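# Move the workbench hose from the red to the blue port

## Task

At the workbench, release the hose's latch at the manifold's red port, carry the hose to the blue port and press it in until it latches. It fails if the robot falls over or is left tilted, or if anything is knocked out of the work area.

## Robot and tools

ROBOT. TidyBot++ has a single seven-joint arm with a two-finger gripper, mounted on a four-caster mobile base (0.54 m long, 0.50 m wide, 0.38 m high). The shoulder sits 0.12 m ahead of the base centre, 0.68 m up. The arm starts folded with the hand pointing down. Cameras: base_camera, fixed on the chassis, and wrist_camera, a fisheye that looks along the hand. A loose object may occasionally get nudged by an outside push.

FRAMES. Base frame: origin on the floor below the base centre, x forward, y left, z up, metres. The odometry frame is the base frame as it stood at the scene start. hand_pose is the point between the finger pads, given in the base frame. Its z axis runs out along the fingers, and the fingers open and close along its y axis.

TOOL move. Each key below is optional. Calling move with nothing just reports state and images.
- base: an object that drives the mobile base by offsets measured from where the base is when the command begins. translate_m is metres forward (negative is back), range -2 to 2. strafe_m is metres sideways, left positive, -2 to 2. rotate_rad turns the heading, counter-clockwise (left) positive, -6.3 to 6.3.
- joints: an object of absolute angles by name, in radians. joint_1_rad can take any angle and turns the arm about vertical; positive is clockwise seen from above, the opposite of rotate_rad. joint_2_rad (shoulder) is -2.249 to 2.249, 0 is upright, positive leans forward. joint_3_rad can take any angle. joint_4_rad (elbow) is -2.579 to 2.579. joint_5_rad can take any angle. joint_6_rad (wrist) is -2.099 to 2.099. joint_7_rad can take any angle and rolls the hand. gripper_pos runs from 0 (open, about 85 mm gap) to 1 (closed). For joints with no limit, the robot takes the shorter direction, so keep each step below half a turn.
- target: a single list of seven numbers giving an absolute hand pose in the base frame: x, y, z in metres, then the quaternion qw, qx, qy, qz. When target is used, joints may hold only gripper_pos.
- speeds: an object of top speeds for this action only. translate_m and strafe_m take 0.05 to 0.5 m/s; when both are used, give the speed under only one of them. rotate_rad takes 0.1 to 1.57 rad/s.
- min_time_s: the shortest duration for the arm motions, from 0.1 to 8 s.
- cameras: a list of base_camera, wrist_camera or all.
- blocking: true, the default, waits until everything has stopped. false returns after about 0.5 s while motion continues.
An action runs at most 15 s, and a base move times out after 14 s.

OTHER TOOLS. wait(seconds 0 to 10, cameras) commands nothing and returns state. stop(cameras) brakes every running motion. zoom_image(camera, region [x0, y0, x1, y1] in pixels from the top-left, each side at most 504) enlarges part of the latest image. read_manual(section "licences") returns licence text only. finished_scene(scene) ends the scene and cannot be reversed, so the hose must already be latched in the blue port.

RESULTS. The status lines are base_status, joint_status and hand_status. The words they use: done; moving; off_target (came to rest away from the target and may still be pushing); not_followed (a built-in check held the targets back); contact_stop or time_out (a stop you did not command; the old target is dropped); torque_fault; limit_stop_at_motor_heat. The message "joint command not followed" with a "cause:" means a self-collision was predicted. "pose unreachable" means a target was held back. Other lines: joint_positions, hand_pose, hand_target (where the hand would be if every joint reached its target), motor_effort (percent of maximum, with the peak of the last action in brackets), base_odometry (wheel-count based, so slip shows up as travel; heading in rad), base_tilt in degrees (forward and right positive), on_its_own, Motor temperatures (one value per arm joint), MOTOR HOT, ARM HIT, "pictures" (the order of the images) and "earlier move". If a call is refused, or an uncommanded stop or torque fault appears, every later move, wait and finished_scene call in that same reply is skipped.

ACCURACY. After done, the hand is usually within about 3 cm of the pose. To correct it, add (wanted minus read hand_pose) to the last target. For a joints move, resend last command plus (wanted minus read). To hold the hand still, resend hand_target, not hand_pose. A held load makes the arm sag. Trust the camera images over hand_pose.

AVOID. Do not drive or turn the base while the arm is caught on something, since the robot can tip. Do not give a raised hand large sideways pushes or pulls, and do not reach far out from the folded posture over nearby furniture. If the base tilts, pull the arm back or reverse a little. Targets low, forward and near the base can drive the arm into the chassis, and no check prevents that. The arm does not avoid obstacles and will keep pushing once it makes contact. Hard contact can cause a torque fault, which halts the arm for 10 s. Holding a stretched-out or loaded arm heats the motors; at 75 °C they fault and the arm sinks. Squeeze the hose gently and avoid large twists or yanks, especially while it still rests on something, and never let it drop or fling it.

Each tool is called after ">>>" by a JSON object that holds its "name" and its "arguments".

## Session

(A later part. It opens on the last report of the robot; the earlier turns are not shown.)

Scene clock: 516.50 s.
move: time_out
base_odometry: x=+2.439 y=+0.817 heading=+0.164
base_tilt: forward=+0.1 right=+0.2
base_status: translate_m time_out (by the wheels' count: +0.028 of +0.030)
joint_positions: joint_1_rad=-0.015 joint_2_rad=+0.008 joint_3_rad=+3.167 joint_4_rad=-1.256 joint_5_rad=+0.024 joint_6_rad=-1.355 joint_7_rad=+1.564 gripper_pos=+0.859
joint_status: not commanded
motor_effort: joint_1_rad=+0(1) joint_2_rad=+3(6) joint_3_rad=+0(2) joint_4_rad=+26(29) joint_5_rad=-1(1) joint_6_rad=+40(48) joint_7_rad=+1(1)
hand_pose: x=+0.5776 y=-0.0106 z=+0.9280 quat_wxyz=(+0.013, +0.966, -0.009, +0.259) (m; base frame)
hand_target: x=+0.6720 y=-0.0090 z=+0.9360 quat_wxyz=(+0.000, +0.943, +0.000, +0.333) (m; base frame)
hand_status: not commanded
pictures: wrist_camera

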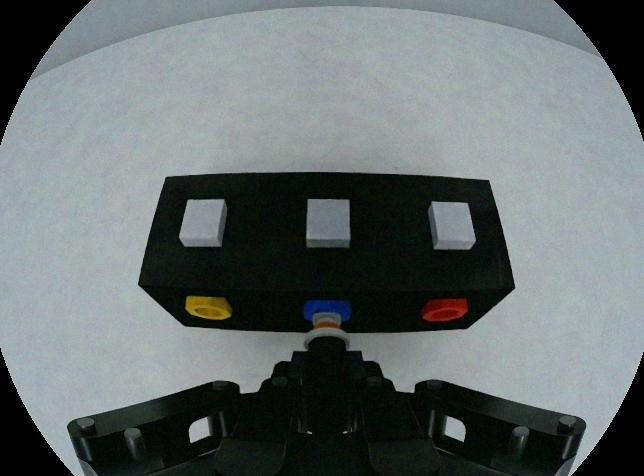

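>>> {"name": "move", "arguments": {"base": {"translate_m": -0.03}, "speeds": {"translate_m": 0.05}}}

>>> {"name": "move", "arguments": {"target": [0.64, -0.010, 0.950, 0.0, 0.948, 0.0, 0.317], "min_time_s": 1.5}}

>>> {"name": "move", "arguments": {"target": [0.64, -0.010, 0.965, 0.0, 0.948, 0.0, 0.317], "min_time_s": 1.5, "cameras": ["wrist_camera"]}}

>>> {"name": "zoom_image", "arguments": {"camera": "wrist_camera", "region": [250, 220, 400, 370]}}

Scene clock: 524.83 s.
move: done
base_odometry: x=+2.408 y=+0.812 heading=+0.164
base_tilt: forward=+0.1 right=+0.2
base_status: done
joint_positions: joint_1_rad=-0.015 joint_2_rad=+0.053 joint_3_rad=+3.167 joint_4_rad=-1.228 joint_5_rad=+0.023 joint_6_rad=-1.309 joint_7_rad=+1.564 gripper_pos=+0.859
joint_status: not commanded
motor_effort: joint_1_rad=+0(1) joint_2_rad=-6(9) joint_3_rad=+0(1) joint_4_rad=+18(25) joint_5_rad=-1(1) joint_6_rad=+21(41) joint_7_rad=+0(1)
hand_pose: x=+0.6056 y=-0.0103 z=+0.9267 quat_wxyz=(+0.013, +0.962, -0.008, +0.272) (m; base frame)
hand_target: x=+0.6720 y=-0.0090 z=+0.9360 quat_wxyz=(+0.000, +0.943, +0.000, +0.333) (m; base frame)
hand_status: not commanded
pictures: none

Scene clock: 526.63 s.
move: done
base_odometry: x=+2.408 y=+0.812 heading=+0.164
base_tilt: forward=+0.1 right=+0.2
base_status: not commanded
joint_positions: joint_1_rad=-0.015 joint_2_rad=+0.051 joint_3_rad=+3.167 joint_4_rad=-1.228 joint_5_rad=+0.023 joint_6_rad=-1.309 joint_7_rad=+1.564 gripper_pos=+0.859
joint_status: not commanded
motor_effort: joint_1_rad=+0(1) joint_2_rad=-11(11) joint_3_rad=+0(1) joint_4_rad=+20(20) joint_5_rad=+0(1) joint_6_rad=+20(21) joint_7_rad=+1(1)
hand_pose: x=+0.6054 y=-0.0103 z=+0.9273 quat_wxyz=(+0.013, +0.962, -0.008, +0.273) (m; base frame)
hand_target: x=+0.6400 y=-0.0100 z=+0.9500 quat_wxyz=(+0.000, +0.948, +0.000, +0.317) (m; base frame)
hand_status: done (0.041 m and 5.6 deg from the pose sent, 0.042 m and 5.7 deg at the start)
pictures: none

Scene clock: 528.43 s.
move: off_target
base_odometry: x=+2.409 y=+0.812 heading=+0.164
base_tilt: forward=+0.1 right=+0.2
base_status: not commanded
joint_positions: joint_1_rad=-0.015 joint_2_rad=+0.063 joint_3_rad=+3.167 joint_4_rad=-1.204 joint_5_rad=+0.023 joint_6_rad=-1.335 joint_7_rad=+1.564 gripper_pos=+0.859
joint_status: not commanded
motor_effort: joint_1_rad=+0(0) joint_2_rad=-17(18) joint_3_rad=+0(1) joint_4_rad=+26(26) joint_5_rad=-1(1) joint_6_rad=+23(24) joint_7_rad=+1(1)
hand_pose: x=+0.6057 y=-0.0103 z=+0.9288 quat_wxyz=(+0.013, +0.964, -0.008, +0.266) (m; base frame)
hand_target: x=+0.6400 y=-0.0100 z=+0.9650 quat_wxyz=(+0.000, +0.948, +0.000, +0.317) (m; base frame)
hand_status: off_target (0.050 m and 6.3 deg from the pose sent, 0.051 m and 5.6 deg at the start)
pictures: wrist_camera

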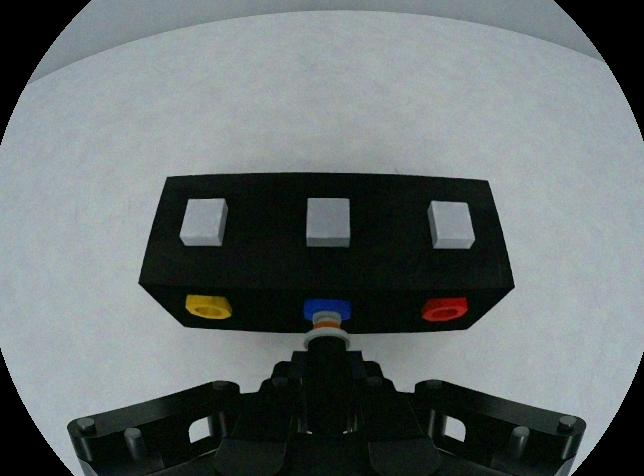

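Scaled by 3.360.

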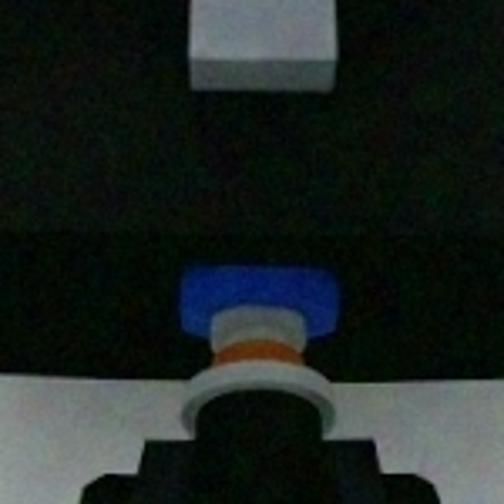

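>>> {"name": "move", "arguments": {"target": [0.63, -0.010, 0.922, 0.0, 0.917, 0.0, 0.399], "min_time_s": 1.5, "cameras": ["wrist_camera"]}}

>>> {"name": "zoom_image", "arguments": {"camera": "wrist_camera", "region": [250, 220, 400, 370]}}

Scene clock: 536.03 s.
move: done
base_odometry: x=+2.409 y=+0.812 heading=+0.164
base_tilt: forward=+0.1 right=+0.2
base_status: not commanded
joint_positions: joint_1_rad=-0.015 joint_2_rad=-0.092 joint_3_rad=+3.168 joint_4_rad=-1.517 joint_5_rad=+0.023 joint_6_rad=-0.964 joint_7_rad=+1.569 gripper_pos=+0.859
joint_status: not commanded
motor_effort: joint_1_rad=-1(1) joint_2_rad=-9(18) joint_3_rad=+0(1) joint_4_rad=+15(26) joint_5_rad=-1(2) joint_6_rad=+9(23) joint_7_rad=+0(1)
hand_pose: x=+0.6043 y=-0.0103 z=+0.9196 quat_wxyz=(+0.012, +0.930, -0.004, +0.368) (m; base frame)
hand_target: x=+0.6300 y=-0.0100 z=+0.9220 quat_wxyz=(+0.000, +0.917, +0.000, +0.399) (m; base frame)
hand_status: done (0.026 m and 4.1 deg from the pose sent, 0.025 m and 16.2 deg at the start)
pictures: wrist_camera

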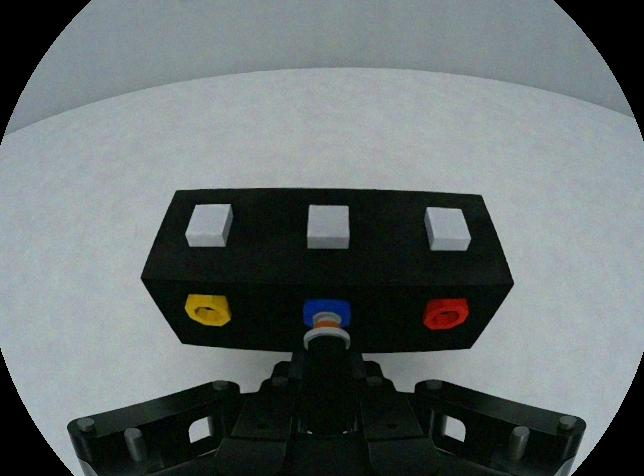

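Scaled by 3.360.

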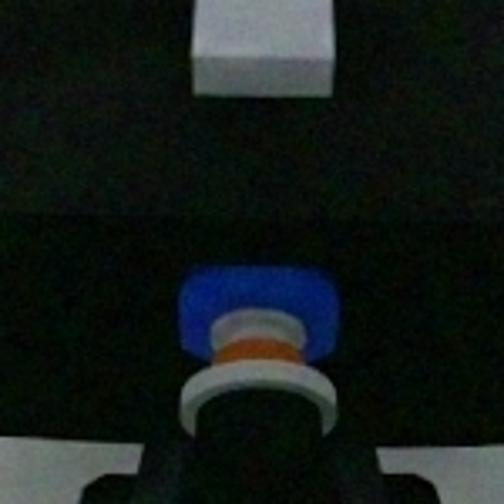

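>>> {"name": "move", "arguments": {"target": [0.65, -0.010, 0.930, 0.0, 0.930, 0.0, 0.367], "min_time_s": 1.5, "cameras": ["wrist_camera"]}}

>>> {"name": "zoom_image", "arguments": {"camera": "wrist_camera", "region": [250, 220, 400, 370]}}

Scene clock: 541.87 s.
move: off_target
base_odometry: x=+2.409 y=+0.812 heading=+0.164
base_tilt: forward=+0.1 right=+0.2
base_status: not commanded
joint_positions: joint_1_rad=-0.014 joint_2_rad=-0.051 joint_3_rad=+3.168 joint_4_rad=-1.448 joint_5_rad=+0.022 joint_6_rad=-1.031 joint_7_rad=+1.569 gripper_pos=+0.859
joint_status: not commanded
motor_effort: joint_1_rad=+0(1) joint_2_rad=-7(9) joint_3_rad=+0(1) joint_4_rad=+23(24) joint_5_rad=-1(1) joint_6_rad=+22(23) joint_7_rad=+0(1)
hand_pose: x=+0.6112 y=-0.0108 z=+0.9213 quat_wxyz=(+0.012, +0.937, -0.004, +0.349) (m; base frame)
hand_target: x=+0.6500 y=-0.0100 z=+0.9300 quat_wxyz=(+0.000, +0.930, +0.000, +0.367) (m; base frame)
hand_status: off_target (0.040 m and 2.6 deg from the pose sent, 0.047 m and 1.4 deg at the start)
pictures: wrist_camera

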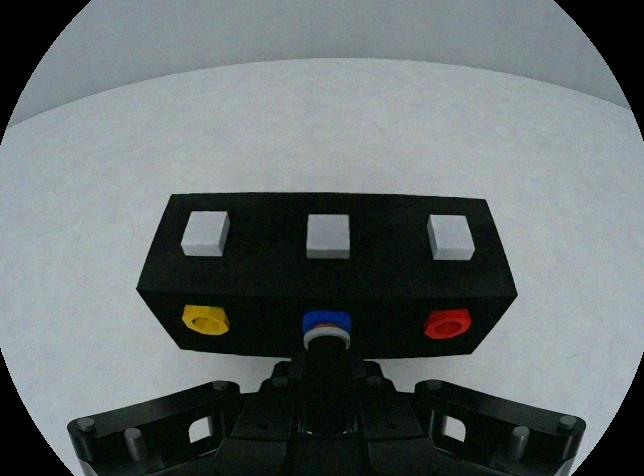

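Scaled by 3.360.

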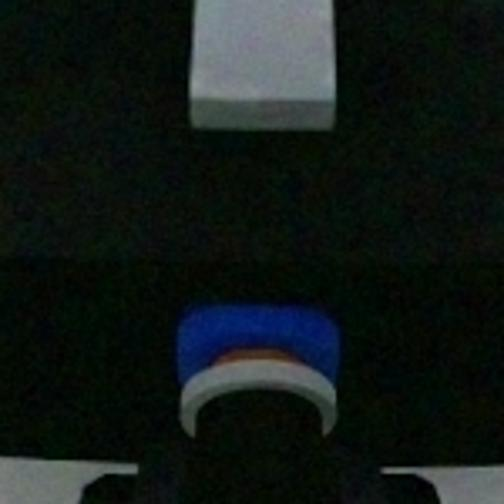

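>>> {"name": "move", "arguments": {"target": [0.67, -0.010, 0.932, 0.0, 0.933, 0.0, 0.360], "min_time_s": 1.5, "cameras": ["wrist_camera"]}}

>>> {"name": "zoom_image", "arguments": {"camera": "wrist_camera", "region": [250, 220, 400, 370]}}

Scene clock: 546.37 s.
move: off_target
base_odometry: x=+2.409 y=+0.812 heading=+0.164
base_tilt: forward=+0.1 right=+0.2
base_status: not commanded
joint_positions: joint_1_rad=-0.014 joint_2_rad=-0.018 joint_3_rad=+3.168 joint_4_rad=-1.386 joint_5_rad=+0.022 joint_6_rad=-1.105 joint_7_rad=+1.569 gripper_pos=+0.859
joint_status: not commanded
motor_effort: joint_1_rad=+0(1) joint_2_rad=-4(7) joint_3_rad=+0(1) joint_4_rad=+26(26) joint_5_rad=-1(1) joint_6_rad=+29(30) joint_7_rad=+1(1)
hand_pose: x=+0.6123 y=-0.0108 z=+0.9217 quat_wxyz=(+0.012, +0.945, -0.005, +0.328) (m; base frame)
hand_target: x=+0.6700 y=-0.0100 z=+0.9320 quat_wxyz=(+0.000, +0.933, +0.000, +0.360) (m; base frame)
hand_status: off_target (0.059 m and 4.2 deg from the pose sent, 0.060 m and 2.0 deg at the start)
pictures: wrist_camera

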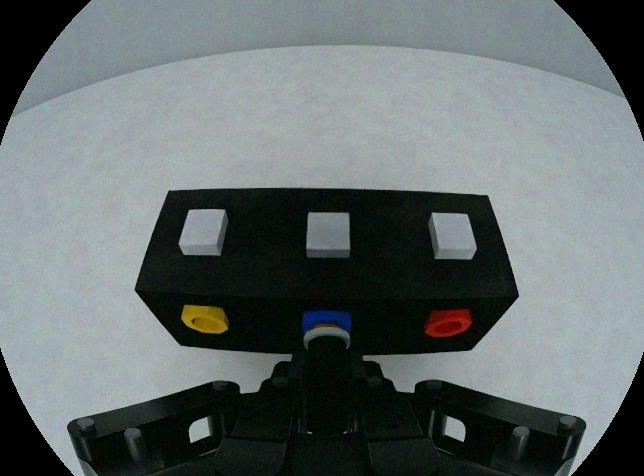

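Scaled by 3.360.

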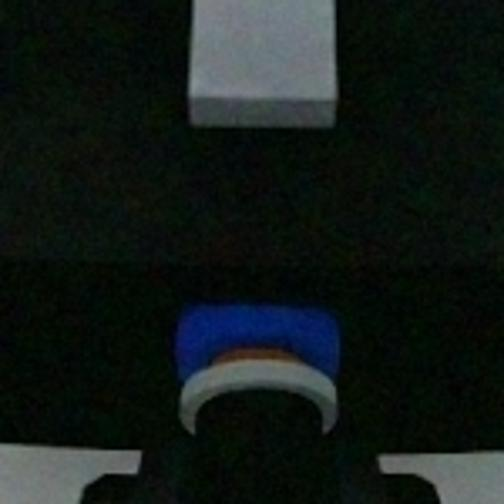

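>>> {"name": "move", "arguments": {"target": [0.69, -0.010, 0.928, 0.0, 0.910, 0.0, 0.415], "min_time_s": 1.5, "cameras": ["wrist_camera"]}}

>>> {"name": "zoom_image", "arguments": {"camera": "wrist_camera", "region": [250, 220, 400, 370]}}

Scene clock: 552.03 s.
move: off_target
base_odometry: x=+2.409 y=+0.812 heading=+0.164
base_tilt: forward=+0.1 right=+0.2
base_status: not commanded
joint_positions: joint_1_rad=-0.012 joint_2_rad=-0.037 joint_3_rad=+3.168 joint_4_rad=-1.430 joint_5_rad=+0.018 joint_6_rad=-1.046 joint_7_rad=+1.572 gripper_pos=+0.859
joint_status: not commanded
motor_effort: joint_1_rad=+0(1) joint_2_rad=+0(4) joint_3_rad=+0(1) joint_4_rad=+20(26) joint_5_rad=-1(2) joint_6_rad=+23(29) joint_7_rad=+1(1)
hand_pose: x=+0.6140 y=-0.0109 z=+0.9203 quat_wxyz=(+0.011, +0.939, -0.005, +0.344) (m; base frame)
hand_target: x=+0.6900 y=-0.0100 z=+0.9280 quat_wxyz=(+0.000, +0.910, +0.000, +0.415) (m; base frame)
hand_status: off_target (0.076 m and 8.9 deg from the pose sent, 0.078 m and 10.8 deg at the start)
pictures: wrist_camera

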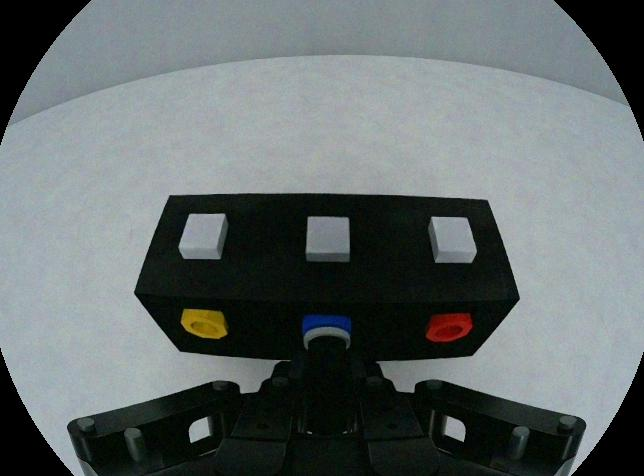

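Scaled by 3.360.

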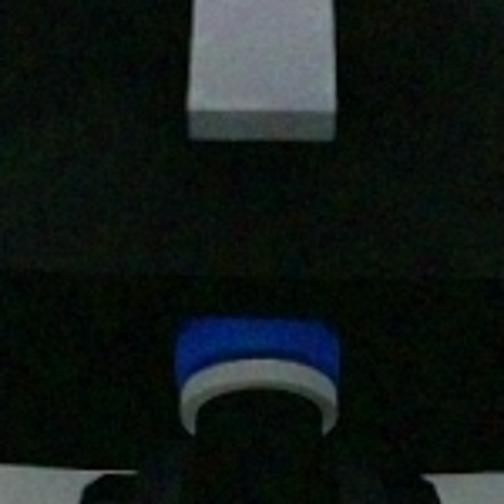

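>>> {"name": "move", "arguments": {"target": [0.605, -0.010, 0.922, 0.0, 0.940, 0.0, 0.341], "min_time_s": 1.5}}

>>> {"name": "move", "arguments": {"target": [0.580, -0.010, 0.922, 0.0, 0.940, 0.0, 0.341], "min_time_s": 1.5, "cameras": ["wrist_camera"]}}

>>> {"name": "zoom_image", "arguments": {"camera": "wrist_camera", "region": [250, 220, 400, 370]}}

Scene clock: 559.20 s.
move: done
base_odometry: x=+2.409 y=+0.812 heading=+0.164
base_tilt: forward=+0.2 right=+0.2
base_status: not commanded
joint_positions: joint_1_rad=-0.012 joint_2_rad=-0.042 joint_3_rad=+3.168 joint_4_rad=-1.433 joint_5_rad=+0.018 joint_6_rad=-1.046 joint_7_rad=+1.572 gripper_pos=+0.859
joint_status: not commanded
motor_effort: joint_1_rad=+0(1) joint_2_rad=-15(15) joint_3_rad=-1(1) joint_4_rad=+18(21) joint_5_rad=-1(1) joint_6_rad=+9(24) joint_7_rad=+0(1)
hand_pose: x=+0.6123 y=-0.0109 z=+0.9209 quat_wxyz=(+0.011, +0.939, -0.005, +0.344) (m; base frame)
hand_target: x=+0.6050 y=-0.0100 z=+0.9220 quat_wxyz=(+0.000, +0.940, +0.000, +0.341) (m; base frame)
hand_status: done (0.007 m and 1.4 deg from the pose sent, 0.009 m and 1.4 deg at the start)
pictures: none

Scene clock: 561.00 s.
move: done
base_odometry: x=+2.409 y=+0.812 heading=+0.164
base_tilt: forward=+0.2 right=+0.2
base_status: not commanded
joint_positions: joint_1_rad=-0.012 joint_2_rad=-0.094 joint_3_rad=+3.168 joint_4_rad=-1.475 joint_5_rad=+0.017 joint_6_rad=-1.054 joint_7_rad=+1.572 gripper_pos=+0.859
joint_status: not commanded
motor_effort: joint_1_rad=+0(1) joint_2_rad=-15(18) joint_3_rad=+0(1) joint_4_rad=+17(19) joint_5_rad=-1(1) joint_6_rad=+5(10) joint_7_rad=+1(1)
hand_pose: x=+0.5904 y=-0.0110 z=+0.9237 quat_wxyz=(+0.010, +0.938, -0.005, +0.346) (m; base frame)
hand_target: x=+0.5800 y=-0.0100 z=+0.9220 quat_wxyz=(+0.000, +0.940, +0.000, +0.341) (m; base frame)
hand_status: done (0.011 m and 1.5 deg from the pose sent, 0.032 m and 1.4 deg at the start)
pictures: wrist_camera

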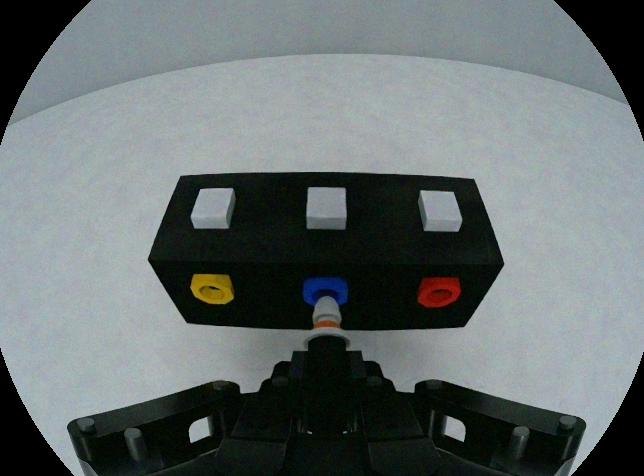

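Scaled by 3.360.

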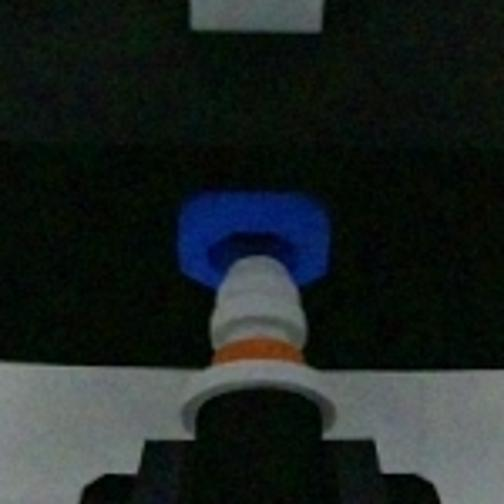

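>>> {"name": "move", "arguments": {"target": [0.65, -0.010, 0.930, 0.0, 0.928, 0.0, 0.372], "min_time_s": 2}}

>>> {"name": "move", "arguments": {"target": [0.69, -0.010, 0.928, 0.0, 0.910, 0.0, 0.415], "min_time_s": 1.5}}

>>> {"name": "move", "arguments": {"target": [0.72, -0.010, 0.932, 0.0, 0.915, 0.0, 0.404], "min_time_s": 1.5, "cameras": ["wrist_camera"]}}

>>> {"name": "zoom_image", "arguments": {"camera": "wrist_camera", "region": [250, 220, 400, 370]}}

Scene clock: 568.33 s.
move: off_target
base_odometry: x=+2.409 y=+0.812 heading=+0.164
base_tilt: forward=+0.2 right=+0.2
base_status: not commanded
joint_positions: joint_1_rad=-0.012 joint_2_rad=-0.075 joint_3_rad=+3.168 joint_4_rad=-1.465 joint_5_rad=+0.017 joint_6_rad=-1.054 joint_7_rad=+1.572 gripper_pos=+0.859
joint_status: not commanded
motor_effort: joint_1_rad=+0(1) joint_2_rad=-3(15) joint_3_rad=+0(1) joint_4_rad=+24(24) joint_5_rad=+0(1) joint_6_rad=+26(26) joint_7_rad=+1(1)
hand_pose: x=+0.5967 y=-0.0108 z=+0.9193 quat_wxyz=(+0.010, +0.940, -0.005, +0.342) (m; base frame)
hand_target: x=+0.6500 y=-0.0100 z=+0.9300 quat_wxyz=(+0.000, +0.928, +0.000, +0.372) (m; base frame)
hand_status: off_target (0.054 m and 4.0 deg from the pose sent, 0.060 m and 3.4 deg at the start)
pictures: none

Scene clock: 570.13 s.
move: off_target
base_odometry: x=+2.409 y=+0.812 heading=+0.164
base_tilt: forward=+0.1 right=+0.2
base_status: not commanded
joint_positions: joint_1_rad=-0.012 joint_2_rad=-0.074 joint_3_rad=+3.168 joint_4_rad=-1.465 joint_5_rad=+0.017 joint_6_rad=-1.054 joint_7_rad=+1.572 gripper_pos=+0.859
joint_status: not commanded
motor_effort: joint_1_rad=-1(1) joint_2_rad=+3(3) joint_3_rad=+0(1) joint_4_rad=+21(24) joint_5_rad=-1(1) joint_6_rad=+27(27) joint_7_rad=+0(1)
hand_pose: x=+0.5971 y=-0.0108 z=+0.9184 quat_wxyz=(+0.010, +0.940, -0.005, +0.341) (m; base frame)
hand_target: x=+0.6900 y=-0.0100 z=+0.9280 quat_wxyz=(+0.000, +0.910, +0.000, +0.415) (m; base frame)
hand_status: off_target (0.093 m and 9.3 deg from the pose sent, 0.094 m and 9.2 deg at the start)
pictures: none

Scene clock: 571.93 s.
move: off_target
base_odometry: x=+2.408 y=+0.812 heading=+0.164
base_tilt: forward=+0.1 right=+0.2
base_status: not commanded
joint_positions: joint_1_rad=-0.011 joint_2_rad=-0.050 joint_3_rad=+3.168 joint_4_rad=-1.422 joint_5_rad=+0.015 joint_6_rad=-1.097 joint_7_rad=+1.572 gripper_pos=+0.859
joint_status: not commanded
motor_effort: joint_1_rad=+0(1) joint_2_rad=+12(13) joint_3_rad=+1(2) joint_4_rad=+32(32) joint_5_rad=+0(1) joint_6_rad=+52(53) joint_7_rad=+1(1)
hand_pose: x=+0.6002 y=-0.0109 z=+0.9205 quat_wxyz=(+0.010, +0.944, -0.006, +0.330) (m; base frame)
hand_target: x=+0.7200 y=-0.0100 z=+0.9320 quat_wxyz=(+0.000, +0.915, +0.000, +0.404) (m; base frame)
hand_status: off_target (0.120 m and 9.2 deg from the pose sent, 0.124 m and 7.9 deg at the start)
pictures: wrist_camera

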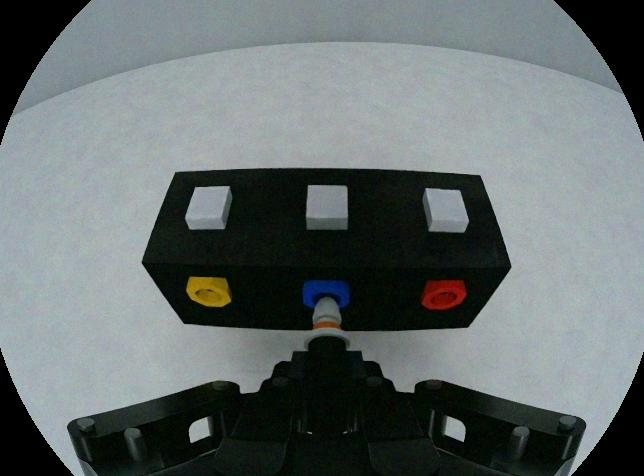

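Scaled by 3.360.

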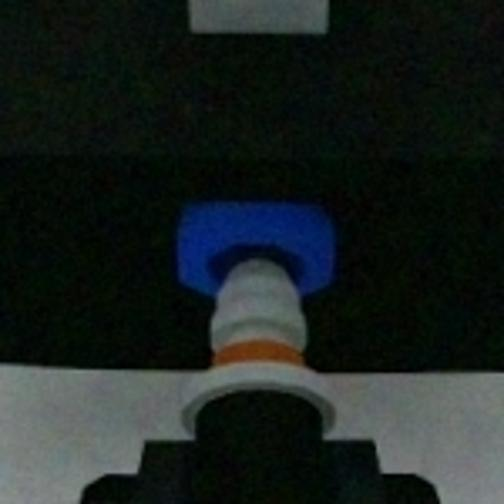

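>>> {"name": "move", "arguments": {"target": [0.57, -0.010, 0.930, 0.0, 0.948, 0.0, 0.318], "min_time_s": 2}}

>>> {"name": "move", "arguments": {"target": [0.60, -0.010, 0.934, 0.0, 0.948, 0.0, 0.318], "min_time_s": 2, "cameras": ["wrist_camera"]}}

>>> {"name": "zoom_image", "arguments": {"camera": "wrist_camera", "region": [250, 220, 400, 370]}}

Scene clock: 578.67 s.
move: done
base_odometry: x=+2.409 y=+0.812 heading=+0.164
base_tilt: forward=+0.2 right=+0.2
base_status: not commanded
joint_positions: joint_1_rad=-0.011 joint_2_rad=-0.084 joint_3_rad=+3.169 joint_4_rad=-1.419 joint_5_rad=+0.015 joint_6_rad=-1.113 joint_7_rad=+1.572 gripper_pos=+0.859
joint_status: not commanded
motor_effort: joint_1_rad=+0(1) joint_2_rad=-15(21) joint_3_rad=+1(1) joint_4_rad=+17(32) joint_5_rad=-1(1) joint_6_rad=+6(52) joint_7_rad=+1(1)
hand_pose: x=+0.5887 y=-0.0112 z=+0.9352 quat_wxyz=(+0.010, +0.940, -0.007, +0.340) (m; base frame)
hand_target: x=+0.5700 y=-0.0100 z=+0.9300 quat_wxyz=(+0.000, +0.948, +0.000, +0.318) (m; base frame)
hand_status: done (0.019 m and 3.0 deg from the pose sent, 0.032 m and 1.9 deg at the start)
pictures: none

Scene clock: 580.97 s.
move: done
base_odometry: x=+2.409 y=+0.812 heading=+0.164
base_tilt: forward=+0.2 right=+0.2
base_status: not commanded
joint_positions: joint_1_rad=-0.011 joint_2_rad=-0.059 joint_3_rad=+3.169 joint_4_rad=-1.374 joint_5_rad=+0.015 joint_6_rad=-1.130 joint_7_rad=+1.572 gripper_pos=+0.859
joint_status: not commanded
motor_effort: joint_1_rad=+0(0) joint_2_rad=-14(15) joint_3_rad=-1(1) joint_4_rad=+17(18) joint_5_rad=-1(1) joint_6_rad=+9(9) joint_7_rad=+1(1)
hand_pose: x=+0.5983 y=-0.0113 z=+0.9427 quat_wxyz=(+0.010, +0.940, -0.007, +0.341) (m; base frame)
hand_target: x=+0.6000 y=-0.0100 z=+0.9340 quat_wxyz=(+0.000, +0.948, +0.000, +0.318) (m; base frame)
hand_status: done (0.009 m and 3.1 deg from the pose sent, 0.011 m and 3.0 deg at the start)
pictures: wrist_camera

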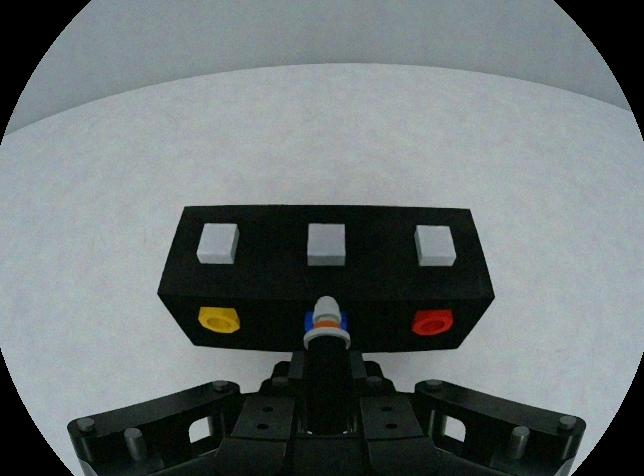

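Scaled by 3.360.

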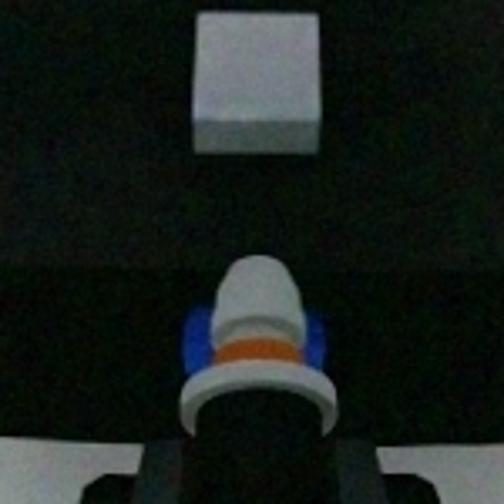

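>>> {"name": "move", "arguments": {"target": [0.578, -0.010, 0.924, 0.0, 0.948, 0.0, 0.318], "min_time_s": 2, "cameras": ["wrist_camera"]}}

>>> {"name": "zoom_image", "arguments": {"camera": "wrist_camera", "region": [250, 220, 400, 370]}}

Scene clock: 587.10 s.
move: done
base_odometry: x=+2.409 y=+0.812 heading=+0.164
base_tilt: forward=+0.2 right=+0.2
base_status: not commanded
joint_positions: joint_1_rad=-0.011 joint_2_rad=-0.065 joint_3_rad=+3.169 joint_4_rad=-1.415 joint_5_rad=+0.015 joint_6_rad=-1.130 joint_7_rad=+1.572 gripper_pos=+0.859
joint_status: not commanded
motor_effort: joint_1_rad=+0(1) joint_2_rad=-15(16) joint_3_rad=+0(1) joint_4_rad=+16(18) joint_5_rad=-1(1) joint_6_rad=+6(9) joint_7_rad=+0(1)
hand_pose: x=+0.5900 y=-0.0112 z=+0.9250 quat_wxyz=(+0.010, +0.946, -0.007, +0.325) (m; base frame)
hand_target: x=+0.5780 y=-0.0100 z=+0.9240 quat_wxyz=(+0.000, +0.948, +0.000, +0.318) (m; base frame)
hand_status: done (0.012 m and 1.6 deg from the pose sent, 0.028 m and 3.1 deg at the start)
pictures: wrist_camera

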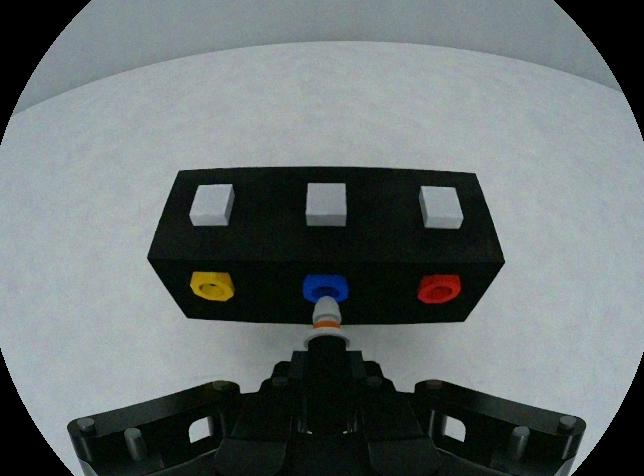

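Scaled by 3.360.

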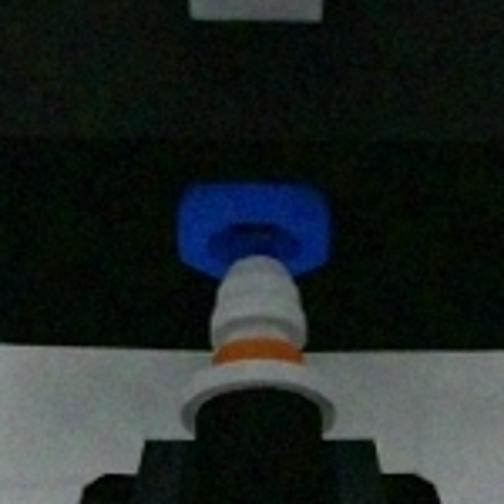

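>>> {"name": "move", "arguments": {"target": [0.615, -0.010, 0.931, 0, 0.943, 0, 0.333], "min_time_s": 2, "cameras": ["wrist_camera"]}}

>>> {"name": "zoom_image", "arguments": {"camera": "wrist_camera", "region": [250, 220, 400, 370]}}

Scene clock: 603.50 s.
move: done
base_odometry: x=+2.409 y=+0.812 heading=+0.164
base_tilt: forward=+0.2 right=+0.2
base_status: not commanded
joint_positions: joint_1_rad=-0.011 joint_2_rad=-0.035 joint_3_rad=+3.169 joint_4_rad=-1.389 joint_5_rad=+0.015 joint_6_rad=-1.130 joint_7_rad=+1.572 gripper_pos=+0.859
joint_status: not commanded
motor_effort: joint_1_rad=+0(1) joint_2_rad=-17(17) joint_3_rad=+0(1) joint_4_rad=+17(17) joint_5_rad=-1(1) joint_6_rad=+6(7) joint_7_rad=+1(1)
hand_pose: x=+0.6016 y=-0.0111 z=+0.9235 quat_wxyz=(+0.010, +0.946, -0.007, +0.323) (m; base frame)
hand_target: x=+0.6150 y=-0.0100 z=+0.9310 quat_wxyz=(+0.000, +0.943, +0.000, +0.333) (m; base frame)
hand_status: done (0.015 m and 1.8 deg from the pose sent, 0.026 m and 1.7 deg at the start)
pictures: wrist_camera

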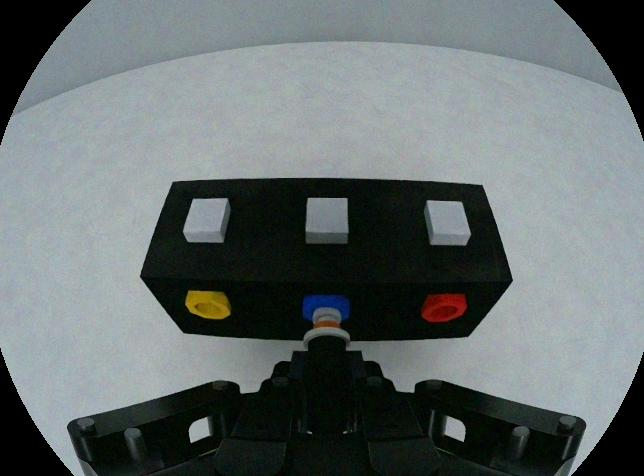

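Scaled by 3.360.

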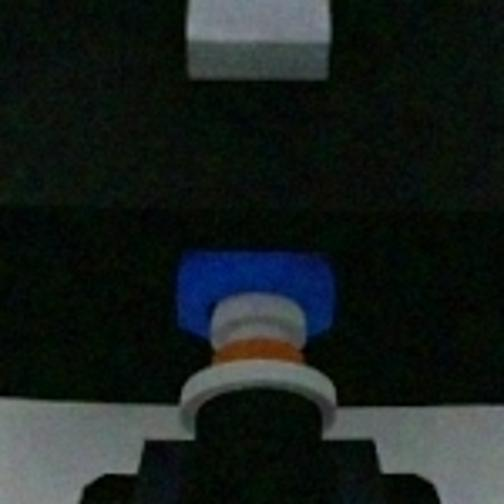

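>>> {"name": "move", "arguments": {"target": [0.635, -0.010, 0.925, 0, 0.917, 0, 0.399], "min_time_s": 2}}

>>> {"name": "move", "arguments": {"target": [0.655, -0.010, 0.931, 0, 0.930, 0, 0.367], "min_time_s": 2}}

>>> {"name": "move", "arguments": {"target": [0.675, -0.010, 0.932, 0, 0.930, 0, 0.367], "min_time_s": 2, "cameras": ["wrist_camera"]}}

>>> {"name": "zoom_image", "arguments": {"camera": "wrist_camera", "region": [250, 220, 400, 370]}}

Scene clock: 610.70 s.
move: off_target
base_odometry: x=+2.409 y=+0.812 heading=+0.164
base_tilt: forward=+0.1 right=+0.2
base_status: not commanded
joint_positions: joint_1_rad=-0.011 joint_2_rad=-0.084 joint_3_rad=+3.169 joint_4_rad=-1.500 joint_5_rad=+0.014 joint_6_rad=-0.985 joint_7_rad=+1.572 gripper_pos=+0.859
joint_status: not commanded
motor_effort: joint_1_rad=+0(1) joint_2_rad=-8(17) joint_3_rad=+0(2) joint_4_rad=+16(17) joint_5_rad=+0(1) joint_6_rad=+10(11) joint_7_rad=+0(1)
hand_pose: x=+0.6043 y=-0.0108 z=+0.9196 quat_wxyz=(+0.009, +0.932, -0.006, +0.362) (m; base frame)
hand_target: x=+0.6350 y=-0.0100 z=+0.9250 quat_wxyz=(+0.000, +0.917, +0.000, +0.399) (m; base frame)
hand_status: off_target (0.031 m and 4.8 deg from the pose sent, 0.033 m and 9.5 deg at the start)
pictures: none

Scene clock: 613.00 s.
move: off_target
base_odometry: x=+2.409 y=+0.812 heading=+0.164
base_tilt: forward=+0.1 right=+0.2
base_status: not commanded
joint_positions: joint_1_rad=-0.011 joint_2_rad=-0.040 joint_3_rad=+3.169 joint_4_rad=-1.437 joint_5_rad=+0.014 joint_6_rad=-1.033 joint_7_rad=+1.572 gripper_pos=+0.859
joint_status: not commanded
motor_effort: joint_1_rad=-1(1) joint_2_rad=-7(9) joint_3_rad=+0(1) joint_4_rad=+24(24) joint_5_rad=-1(2) joint_6_rad=+23(23) joint_7_rad=+1(1)
hand_pose: x=+0.6152 y=-0.0109 z=+0.9204 quat_wxyz=(+0.009, +0.938, -0.006, +0.348) (m; base frame)
hand_target: x=+0.6550 y=-0.0100 z=+0.9310 quat_wxyz=(+0.000, +0.930, +0.000, +0.367) (m; base frame)
hand_status: off_target (0.041 m and 2.7 deg from the pose sent, 0.052 m and 1.4 deg at the start)
pictures: none

Scene clock: 615.30 s.
move: off_target
base_odometry: x=+2.409 y=+0.812 heading=+0.164
base_tilt: forward=+0.1 right=+0.2
base_status: not commanded
joint_positions: joint_1_rad=-0.011 joint_2_rad=-0.018 joint_3_rad=+3.169 joint_4_rad=-1.397 joint_5_rad=+0.014 joint_6_rad=-1.082 joint_7_rad=+1.572 gripper_pos=+0.859
joint_status: not commanded
motor_effort: joint_1_rad=-1(1) joint_2_rad=-3(7) joint_3_rad=+0(1) joint_4_rad=+26(27) joint_5_rad=-1(2) joint_6_rad=+29(30) joint_7_rad=+1(1)
hand_pose: x=+0.6163 y=-0.0109 z=+0.9205 quat_wxyz=(+0.010, +0.943, -0.006, +0.334) (m; base frame)
hand_target: x=+0.6750 y=-0.0100 z=+0.9320 quat_wxyz=(+0.000, +0.930, +0.000, +0.367) (m; base frame)
hand_status: off_target (0.060 m and 4.3 deg from the pose sent, 0.061 m and 2.7 deg at the start)
pictures: wrist_camera

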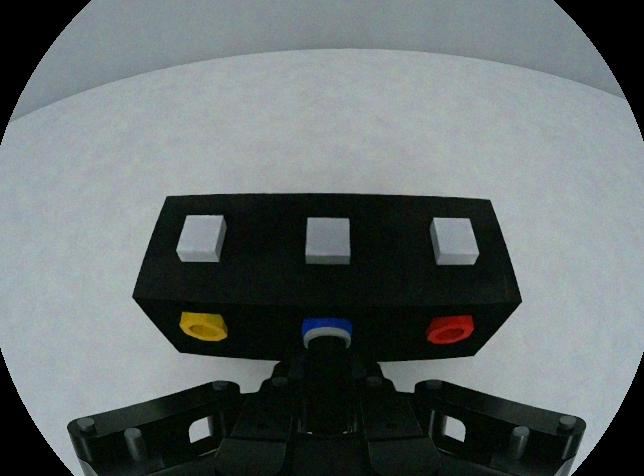

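Scaled by 3.360.

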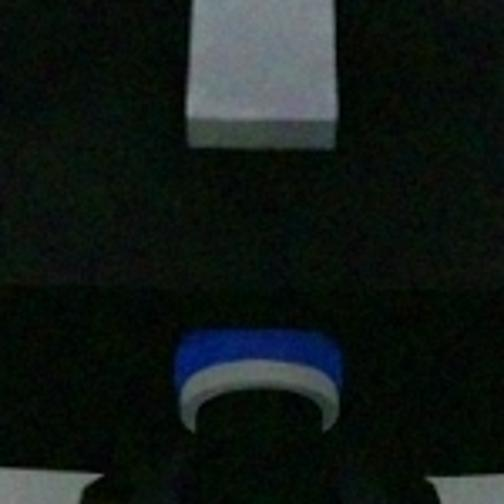

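>>> {"name": "move", "arguments": {"target": [0.700, -0.010, 0.930, 0, 0.912, 0, 0.410], "min_time_s": 2}}

>>> {"name": "move", "arguments": {"target": [0.735, -0.010, 0.932, 0, 0.912, 0, 0.410], "min_time_s": 2, "cameras": ["wrist_camera"]}}

>>> {"name": "zoom_image", "arguments": {"camera": "wrist_camera", "region": [250, 220, 400, 370]}}

Scene clock: 621.60 s.
move: off_target
base_odometry: x=+2.409 y=+0.812 heading=+0.164
base_tilt: forward=+0.1 right=+0.2
base_status: not commanded
joint_positions: joint_1_rad=-0.011 joint_2_rad=-0.018 joint_3_rad=+3.169 joint_4_rad=-1.397 joint_5_rad=+0.014 joint_6_rad=-1.082 joint_7_rad=+1.572 gripper_pos=+0.859
joint_status: not commanded
motor_effort: joint_1_rad=-1(1) joint_2_rad=-1(4) joint_3_rad=+0(1) joint_4_rad=+23(27) joint_5_rad=-1(2) joint_6_rad=+28(30) joint_7_rad=+0(1)
hand_pose: x=+0.6162 y=-0.0109 z=+0.9202 quat_wxyz=(+0.010, +0.943, -0.006, +0.333) (m; base frame)
hand_target: x=+0.7000 y=-0.0100 z=+0.9300 quat_wxyz=(+0.000, +0.912, +0.000, +0.410) (m; base frame)
hand_status: off_target (0.084 m and 9.5 deg from the pose sent, 0.084 m and 9.5 deg at the start)
pictures: none

Scene clock: 623.90 s.
move: off_target
base_odometry: x=+2.408 y=+0.812 heading=+0.164
base_tilt: forward=+0.1 right=+0.2
base_status: not commanded
joint_positions: joint_1_rad=-0.010 joint_2_rad=-0.012 joint_3_rad=+3.169 joint_4_rad=-1.392 joint_5_rad=+0.013 joint_6_rad=-1.082 joint_7_rad=+1.572 gripper_pos=+0.859
joint_status: not commanded
motor_effort: joint_1_rad=+0(1) joint_2_rad=+10(10) joint_3_rad=+2(2) joint_4_rad=+31(31) joint_5_rad=+0(1) joint_6_rad=+48(48) joint_7_rad=+1(1)
hand_pose: x=+0.6186 y=-0.0110 z=+0.9200 quat_wxyz=(+0.010, +0.943, -0.007, +0.333) (m; base frame)
hand_target: x=+0.7350 y=-0.0100 z=+0.9320 quat_wxyz=(+0.000, +0.912, +0.000, +0.410) (m; base frame)
hand_status: off_target (0.117 m and 9.6 deg from the pose sent, 0.119 m and 9.5 deg at the start)
pictures: wrist_camera

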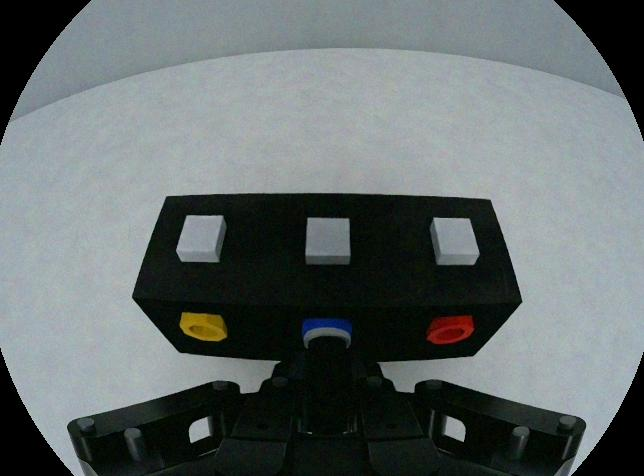

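Scaled by 3.360.

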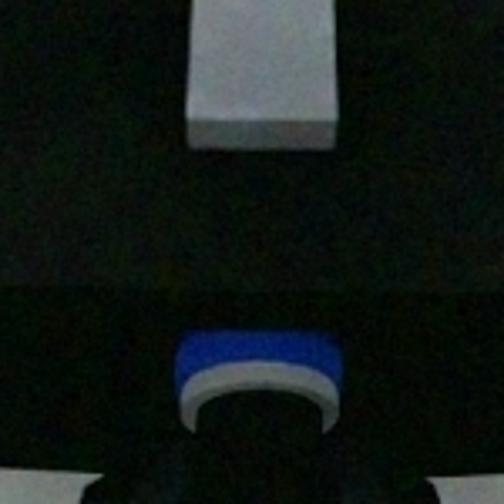

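>>> {"name": "move", "arguments": {"target": [0.590, -0.010, 0.922, 0, 0.943, 0, 0.333], "min_time_s": 2, "cameras": ["wrist_camera"]}}

>>> {"name": "zoom_image", "arguments": {"camera": "wrist_camera", "region": [250, 220, 400, 370]}}

Scene clock: 629.80 s.
move: done
base_odometry: x=+2.409 y=+0.812 heading=+0.164
base_tilt: forward=+0.2 right=+0.2
base_status: not commanded
joint_positions: joint_1_rad=-0.010 joint_2_rad=-0.062 joint_3_rad=+3.170 joint_4_rad=-1.436 joint_5_rad=+0.013 joint_6_rad=-1.084 joint_7_rad=+1.572 gripper_pos=+0.859
joint_status: not commanded
motor_effort: joint_1_rad=+1(1) joint_2_rad=-16(16) joint_3_rad=+1(2) joint_4_rad=+17(32) joint_5_rad=-1(1) joint_6_rad=+6(48) joint_7_rad=+0(1)
hand_pose: x=+0.5980 y=-0.0112 z=+0.9223 quat_wxyz=(+0.009, +0.942, -0.007, +0.335) (m; base frame)
hand_target: x=+0.5900 y=-0.0100 z=+0.9220 quat_wxyz=(+0.000, +0.943, +0.000, +0.333) (m; base frame)
hand_status: done (0.008 m and 1.3 deg from the pose sent, 0.029 m and 1.3 deg at the start)
pictures: wrist_camera

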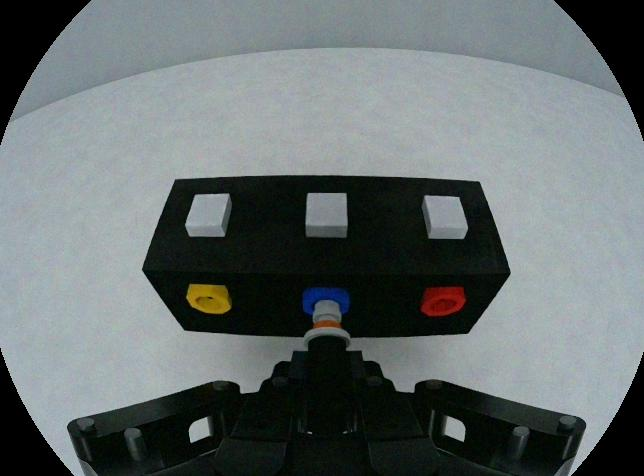

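Scaled by 3.360.

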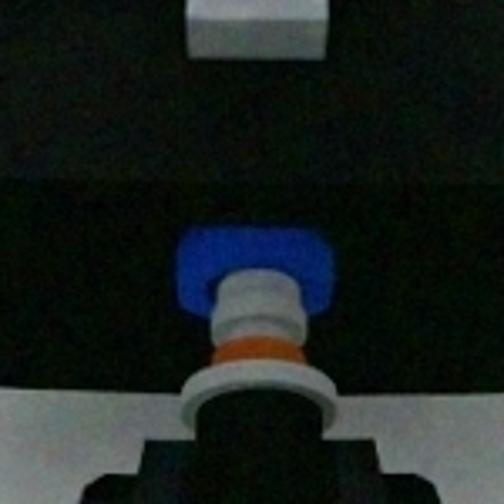

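>>> {"name": "move", "arguments": {"target": [0.635, -0.010, 0.927, 0, 0.922, 0, 0.387], "min_time_s": 2}}

>>> {"name": "move", "arguments": {"target": [0.675, -0.010, 0.932, 0, 0.930, 0, 0.367], "min_time_s": 2}}

>>> {"name": "move", "arguments": {"target": [0.73, -0.010, 0.933, 0, 0.925, 0, 0.380], "min_time_s": 2}}

>>> {"name": "move", "arguments": {"target": [0.78, -0.010, 0.933, 0, 0.925, 0, 0.380], "min_time_s": 2, "cameras": ["wrist_camera"]}}

>>> {"name": "zoom_image", "arguments": {"camera": "wrist_camera", "region": [250, 220, 400, 370]}}

Scene clock: 645.90 s.
move: off_target
base_odometry: x=+2.409 y=+0.812 heading=+0.164
base_tilt: forward=+0.2 right=+0.2
base_status: not commanded
joint_positions: joint_1_rad=-0.010 joint_2_rad=-0.064 joint_3_rad=+3.170 joint_4_rad=-1.462 joint_5_rad=+0.011 joint_6_rad=-1.034 joint_7_rad=+1.572 gripper_pos=+0.859
joint_status: not commanded
motor_effort: joint_1_rad=+0(2) joint_2_rad=-10(16) joint_3_rad=+0(1) joint_4_rad=+16(18) joint_5_rad=+0(1) joint_6_rad=+10(11) joint_7_rad=+0(1)
hand_pose: x=+0.6046 y=-0.0107 z=+0.9197 quat_wxyz=(+0.008, +0.938, -0.007, +0.347) (m; base frame)
hand_target: x=+0.6350 y=-0.0100 z=+0.9270 quat_wxyz=(+0.000, +0.922, +0.000, +0.387) (m; base frame)
hand_status: off_target (0.031 m and 5.0 deg from the pose sent, 0.037 m and 6.5 deg at the start)
pictures: none

Scene clock: 648.20 s.
move: off_target
base_odometry: x=+2.409 y=+0.812 heading=+0.164
base_tilt: forward=+0.1 right=+0.2
base_status: not commanded
joint_positions: joint_1_rad=-0.010 joint_2_rad=-0.016 joint_3_rad=+3.170 joint_4_rad=-1.395 joint_5_rad=+0.011 joint_6_rad=-1.084 joint_7_rad=+1.572 gripper_pos=+0.859
joint_status: not commanded
motor_effort: joint_1_rad=-1(1) joint_2_rad=-4(10) joint_3_rad=+1(1) joint_4_rad=+26(26) joint_5_rad=+0(2) joint_6_rad=+29(29) joint_7_rad=+1(1)
hand_pose: x=+0.6165 y=-0.0108 z=+0.9202 quat_wxyz=(+0.009, +0.943, -0.007, +0.333) (m; base frame)
hand_target: x=+0.6750 y=-0.0100 z=+0.9320 quat_wxyz=(+0.000, +0.930, +0.000, +0.367) (m; base frame)
hand_status: off_target (0.060 m and 4.4 deg from the pose sent, 0.071 m and 2.7 deg at the start)
pictures: none

Scene clock: 650.50 s.
move: off_target
base_odometry: x=+2.408 y=+0.812 heading=+0.164
base_tilt: forward=+0.1 right=+0.2
base_status: not commanded
joint_positions: joint_1_rad=-0.010 joint_2_rad=+0.032 joint_3_rad=+3.170 joint_4_rad=-1.310 joint_5_rad=+0.011 joint_6_rad=-1.181 joint_7_rad=+1.572 gripper_pos=+0.859
joint_status: not commanded
motor_effort: joint_1_rad=+0(1) joint_2_rad=+6(7) joint_3_rad=+0(2) joint_4_rad=+32(32) joint_5_rad=-1(1) joint_6_rad=+48(50) joint_7_rad=+1(1)
hand_pose: x=+0.6195 y=-0.0109 z=+0.9200 quat_wxyz=(+0.009, +0.952, -0.008, +0.304) (m; base frame)
hand_target: x=+0.7300 y=-0.0100 z=+0.9330 quat_wxyz=(+0.000, +0.925, +0.000, +0.380) (m; base frame)
hand_status: off_target (0.111 m and 9.3 deg from the pose sent, 0.114 m and 5.9 deg at the start)
pictures: none

Scene clock: 652.80 s.
move: off_target
base_odometry: x=+2.408 y=+0.812 heading=+0.164
base_tilt: forward=+0.1 right=+0.2
base_status: not commanded
joint_positions: joint_1_rad=-0.009 joint_2_rad=+0.115 joint_3_rad=+3.170 joint_4_rad=-1.166 joint_5_rad=+0.011 joint_6_rad=-1.340 joint_7_rad=+1.572 gripper_pos=+0.860
joint_status: not commanded
motor_effort: joint_1_rad=+0(1) joint_2_rad=+12(12) joint_3_rad=+2(3) joint_4_rad=+36(37) joint_5_rad=+0(1) joint_6_rad=+66(67) joint_7_rad=+1(1)
hand_pose: x=+0.6235 y=-0.0109 z=+0.9192 quat_wxyz=(+0.010, +0.966, -0.008, +0.257) (m; base frame)
hand_target: x=+0.7800 y=-0.0100 z=+0.9330 quat_wxyz=(+0.000, +0.925, +0.000, +0.380) (m; base frame)
hand_status: off_target (0.157 m and 15.0 deg from the pose sent, 0.161 m and 9.3 deg at the start)
pictures: wrist_camera

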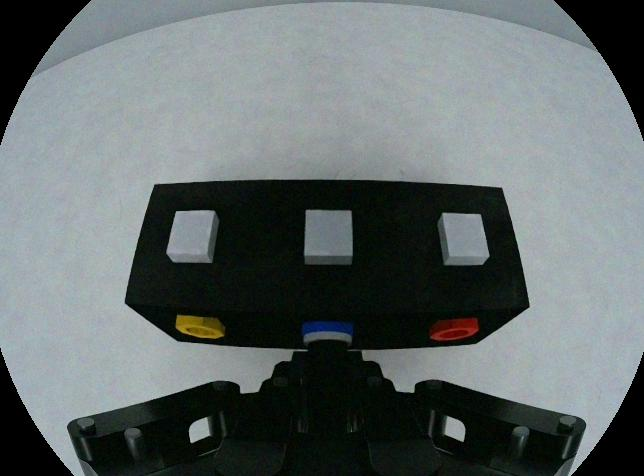

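Scaled by 3.360.

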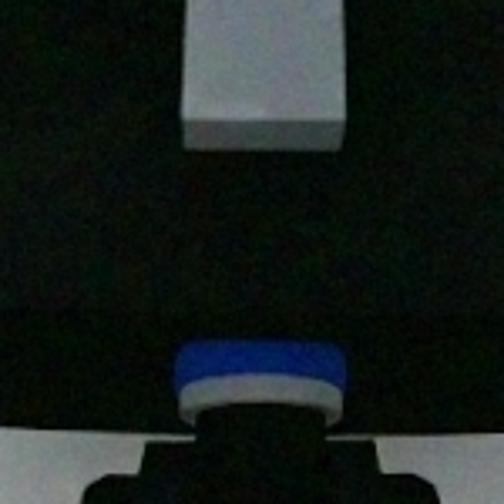

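>>> {"name": "move", "arguments": {"target": [0.625, -0.010, 0.922, 0, 0.943, 0, 0.333], "min_time_s": 2}}

>>> {"name": "move", "arguments": {"target": [0.595, -0.010, 0.922, 0, 0.943, 0, 0.333], "min_time_s": 2, "cameras": ["wrist_camera"]}}

>>> {"name": "zoom_image", "arguments": {"camera": "wrist_camera", "region": [250, 220, 400, 370]}}

Scene clock: 660.20 s.
move: done
base_odometry: x=+2.409 y=+0.812 heading=+0.164
base_tilt: forward=+0.2 right=+0.2
base_status: not commanded
joint_positions: joint_1_rad=-0.009 joint_2_rad=+0.015 joint_3_rad=+3.170 joint_4_rad=-1.342 joint_5_rad=+0.011 joint_6_rad=-1.156 joint_7_rad=+1.572 gripper_pos=+0.861
joint_status: not commanded
motor_effort: joint_1_rad=+2(2) joint_2_rad=-16(16) joint_3_rad=+2(3) joint_4_rad=+15(36) joint_5_rad=+2(2) joint_6_rad=+5(67) joint_7_rad=+0(1)
hand_pose: x=+0.6156 y=-0.0112 z=+0.9172 quat_wxyz=(+0.009, +0.951, -0.008, +0.309) (m; base frame)
hand_target: x=+0.6250 y=-0.0100 z=+0.9220 quat_wxyz=(+0.000, +0.943, +0.000, +0.333) (m; base frame)
hand_status: done (0.011 m and 3.2 deg from the pose sent, 0.003 m and 9.3 deg at the start)
pictures: none

Scene clock: 662.50 s.
move: done
base_odometry: x=+2.409 y=+0.812 heading=+0.164
base_tilt: forward=+0.2 right=+0.2
base_status: not commanded
joint_positions: joint_1_rad=-0.009 joint_2_rad=-0.014 joint_3_rad=+3.170 joint_4_rad=-1.395 joint_5_rad=+0.011 joint_6_rad=-1.096 joint_7_rad=+1.572 gripper_pos=+0.861
joint_status: not commanded
motor_effort: joint_1_rad=+2(3) joint_2_rad=-22(22) joint_3_rad=+2(3) joint_4_rad=+12(15) joint_5_rad=+2(3) joint_6_rad=-4(5) joint_7_rad=+0(1)
hand_pose: x=+0.6140 y=-0.0113 z=+0.9170 quat_wxyz=(+0.008, +0.945, -0.008, +0.326) (m; base frame)
hand_target: x=+0.5950 y=-0.0100 z=+0.9220 quat_wxyz=(+0.000, +0.943, +0.000, +0.333) (m; base frame)
hand_status: done (0.020 m and 1.5 deg from the pose sent, 0.021 m and 3.2 deg at the start)
pictures: wrist_camera

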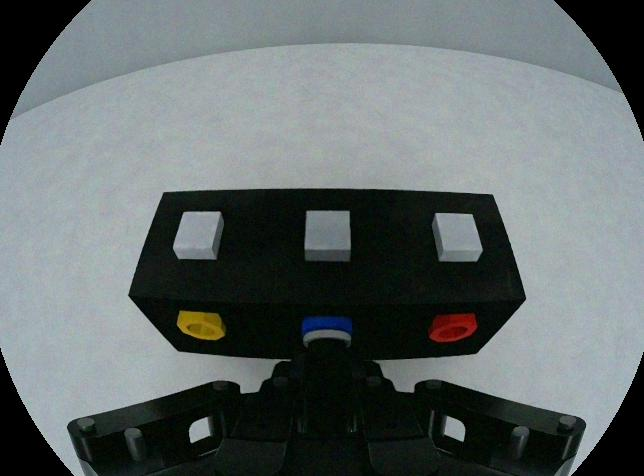

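Scaled by 3.360.

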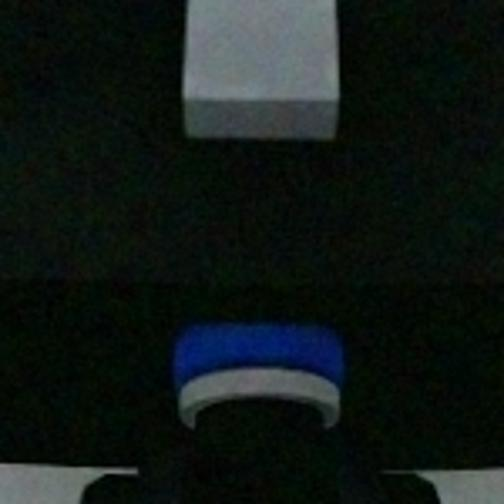

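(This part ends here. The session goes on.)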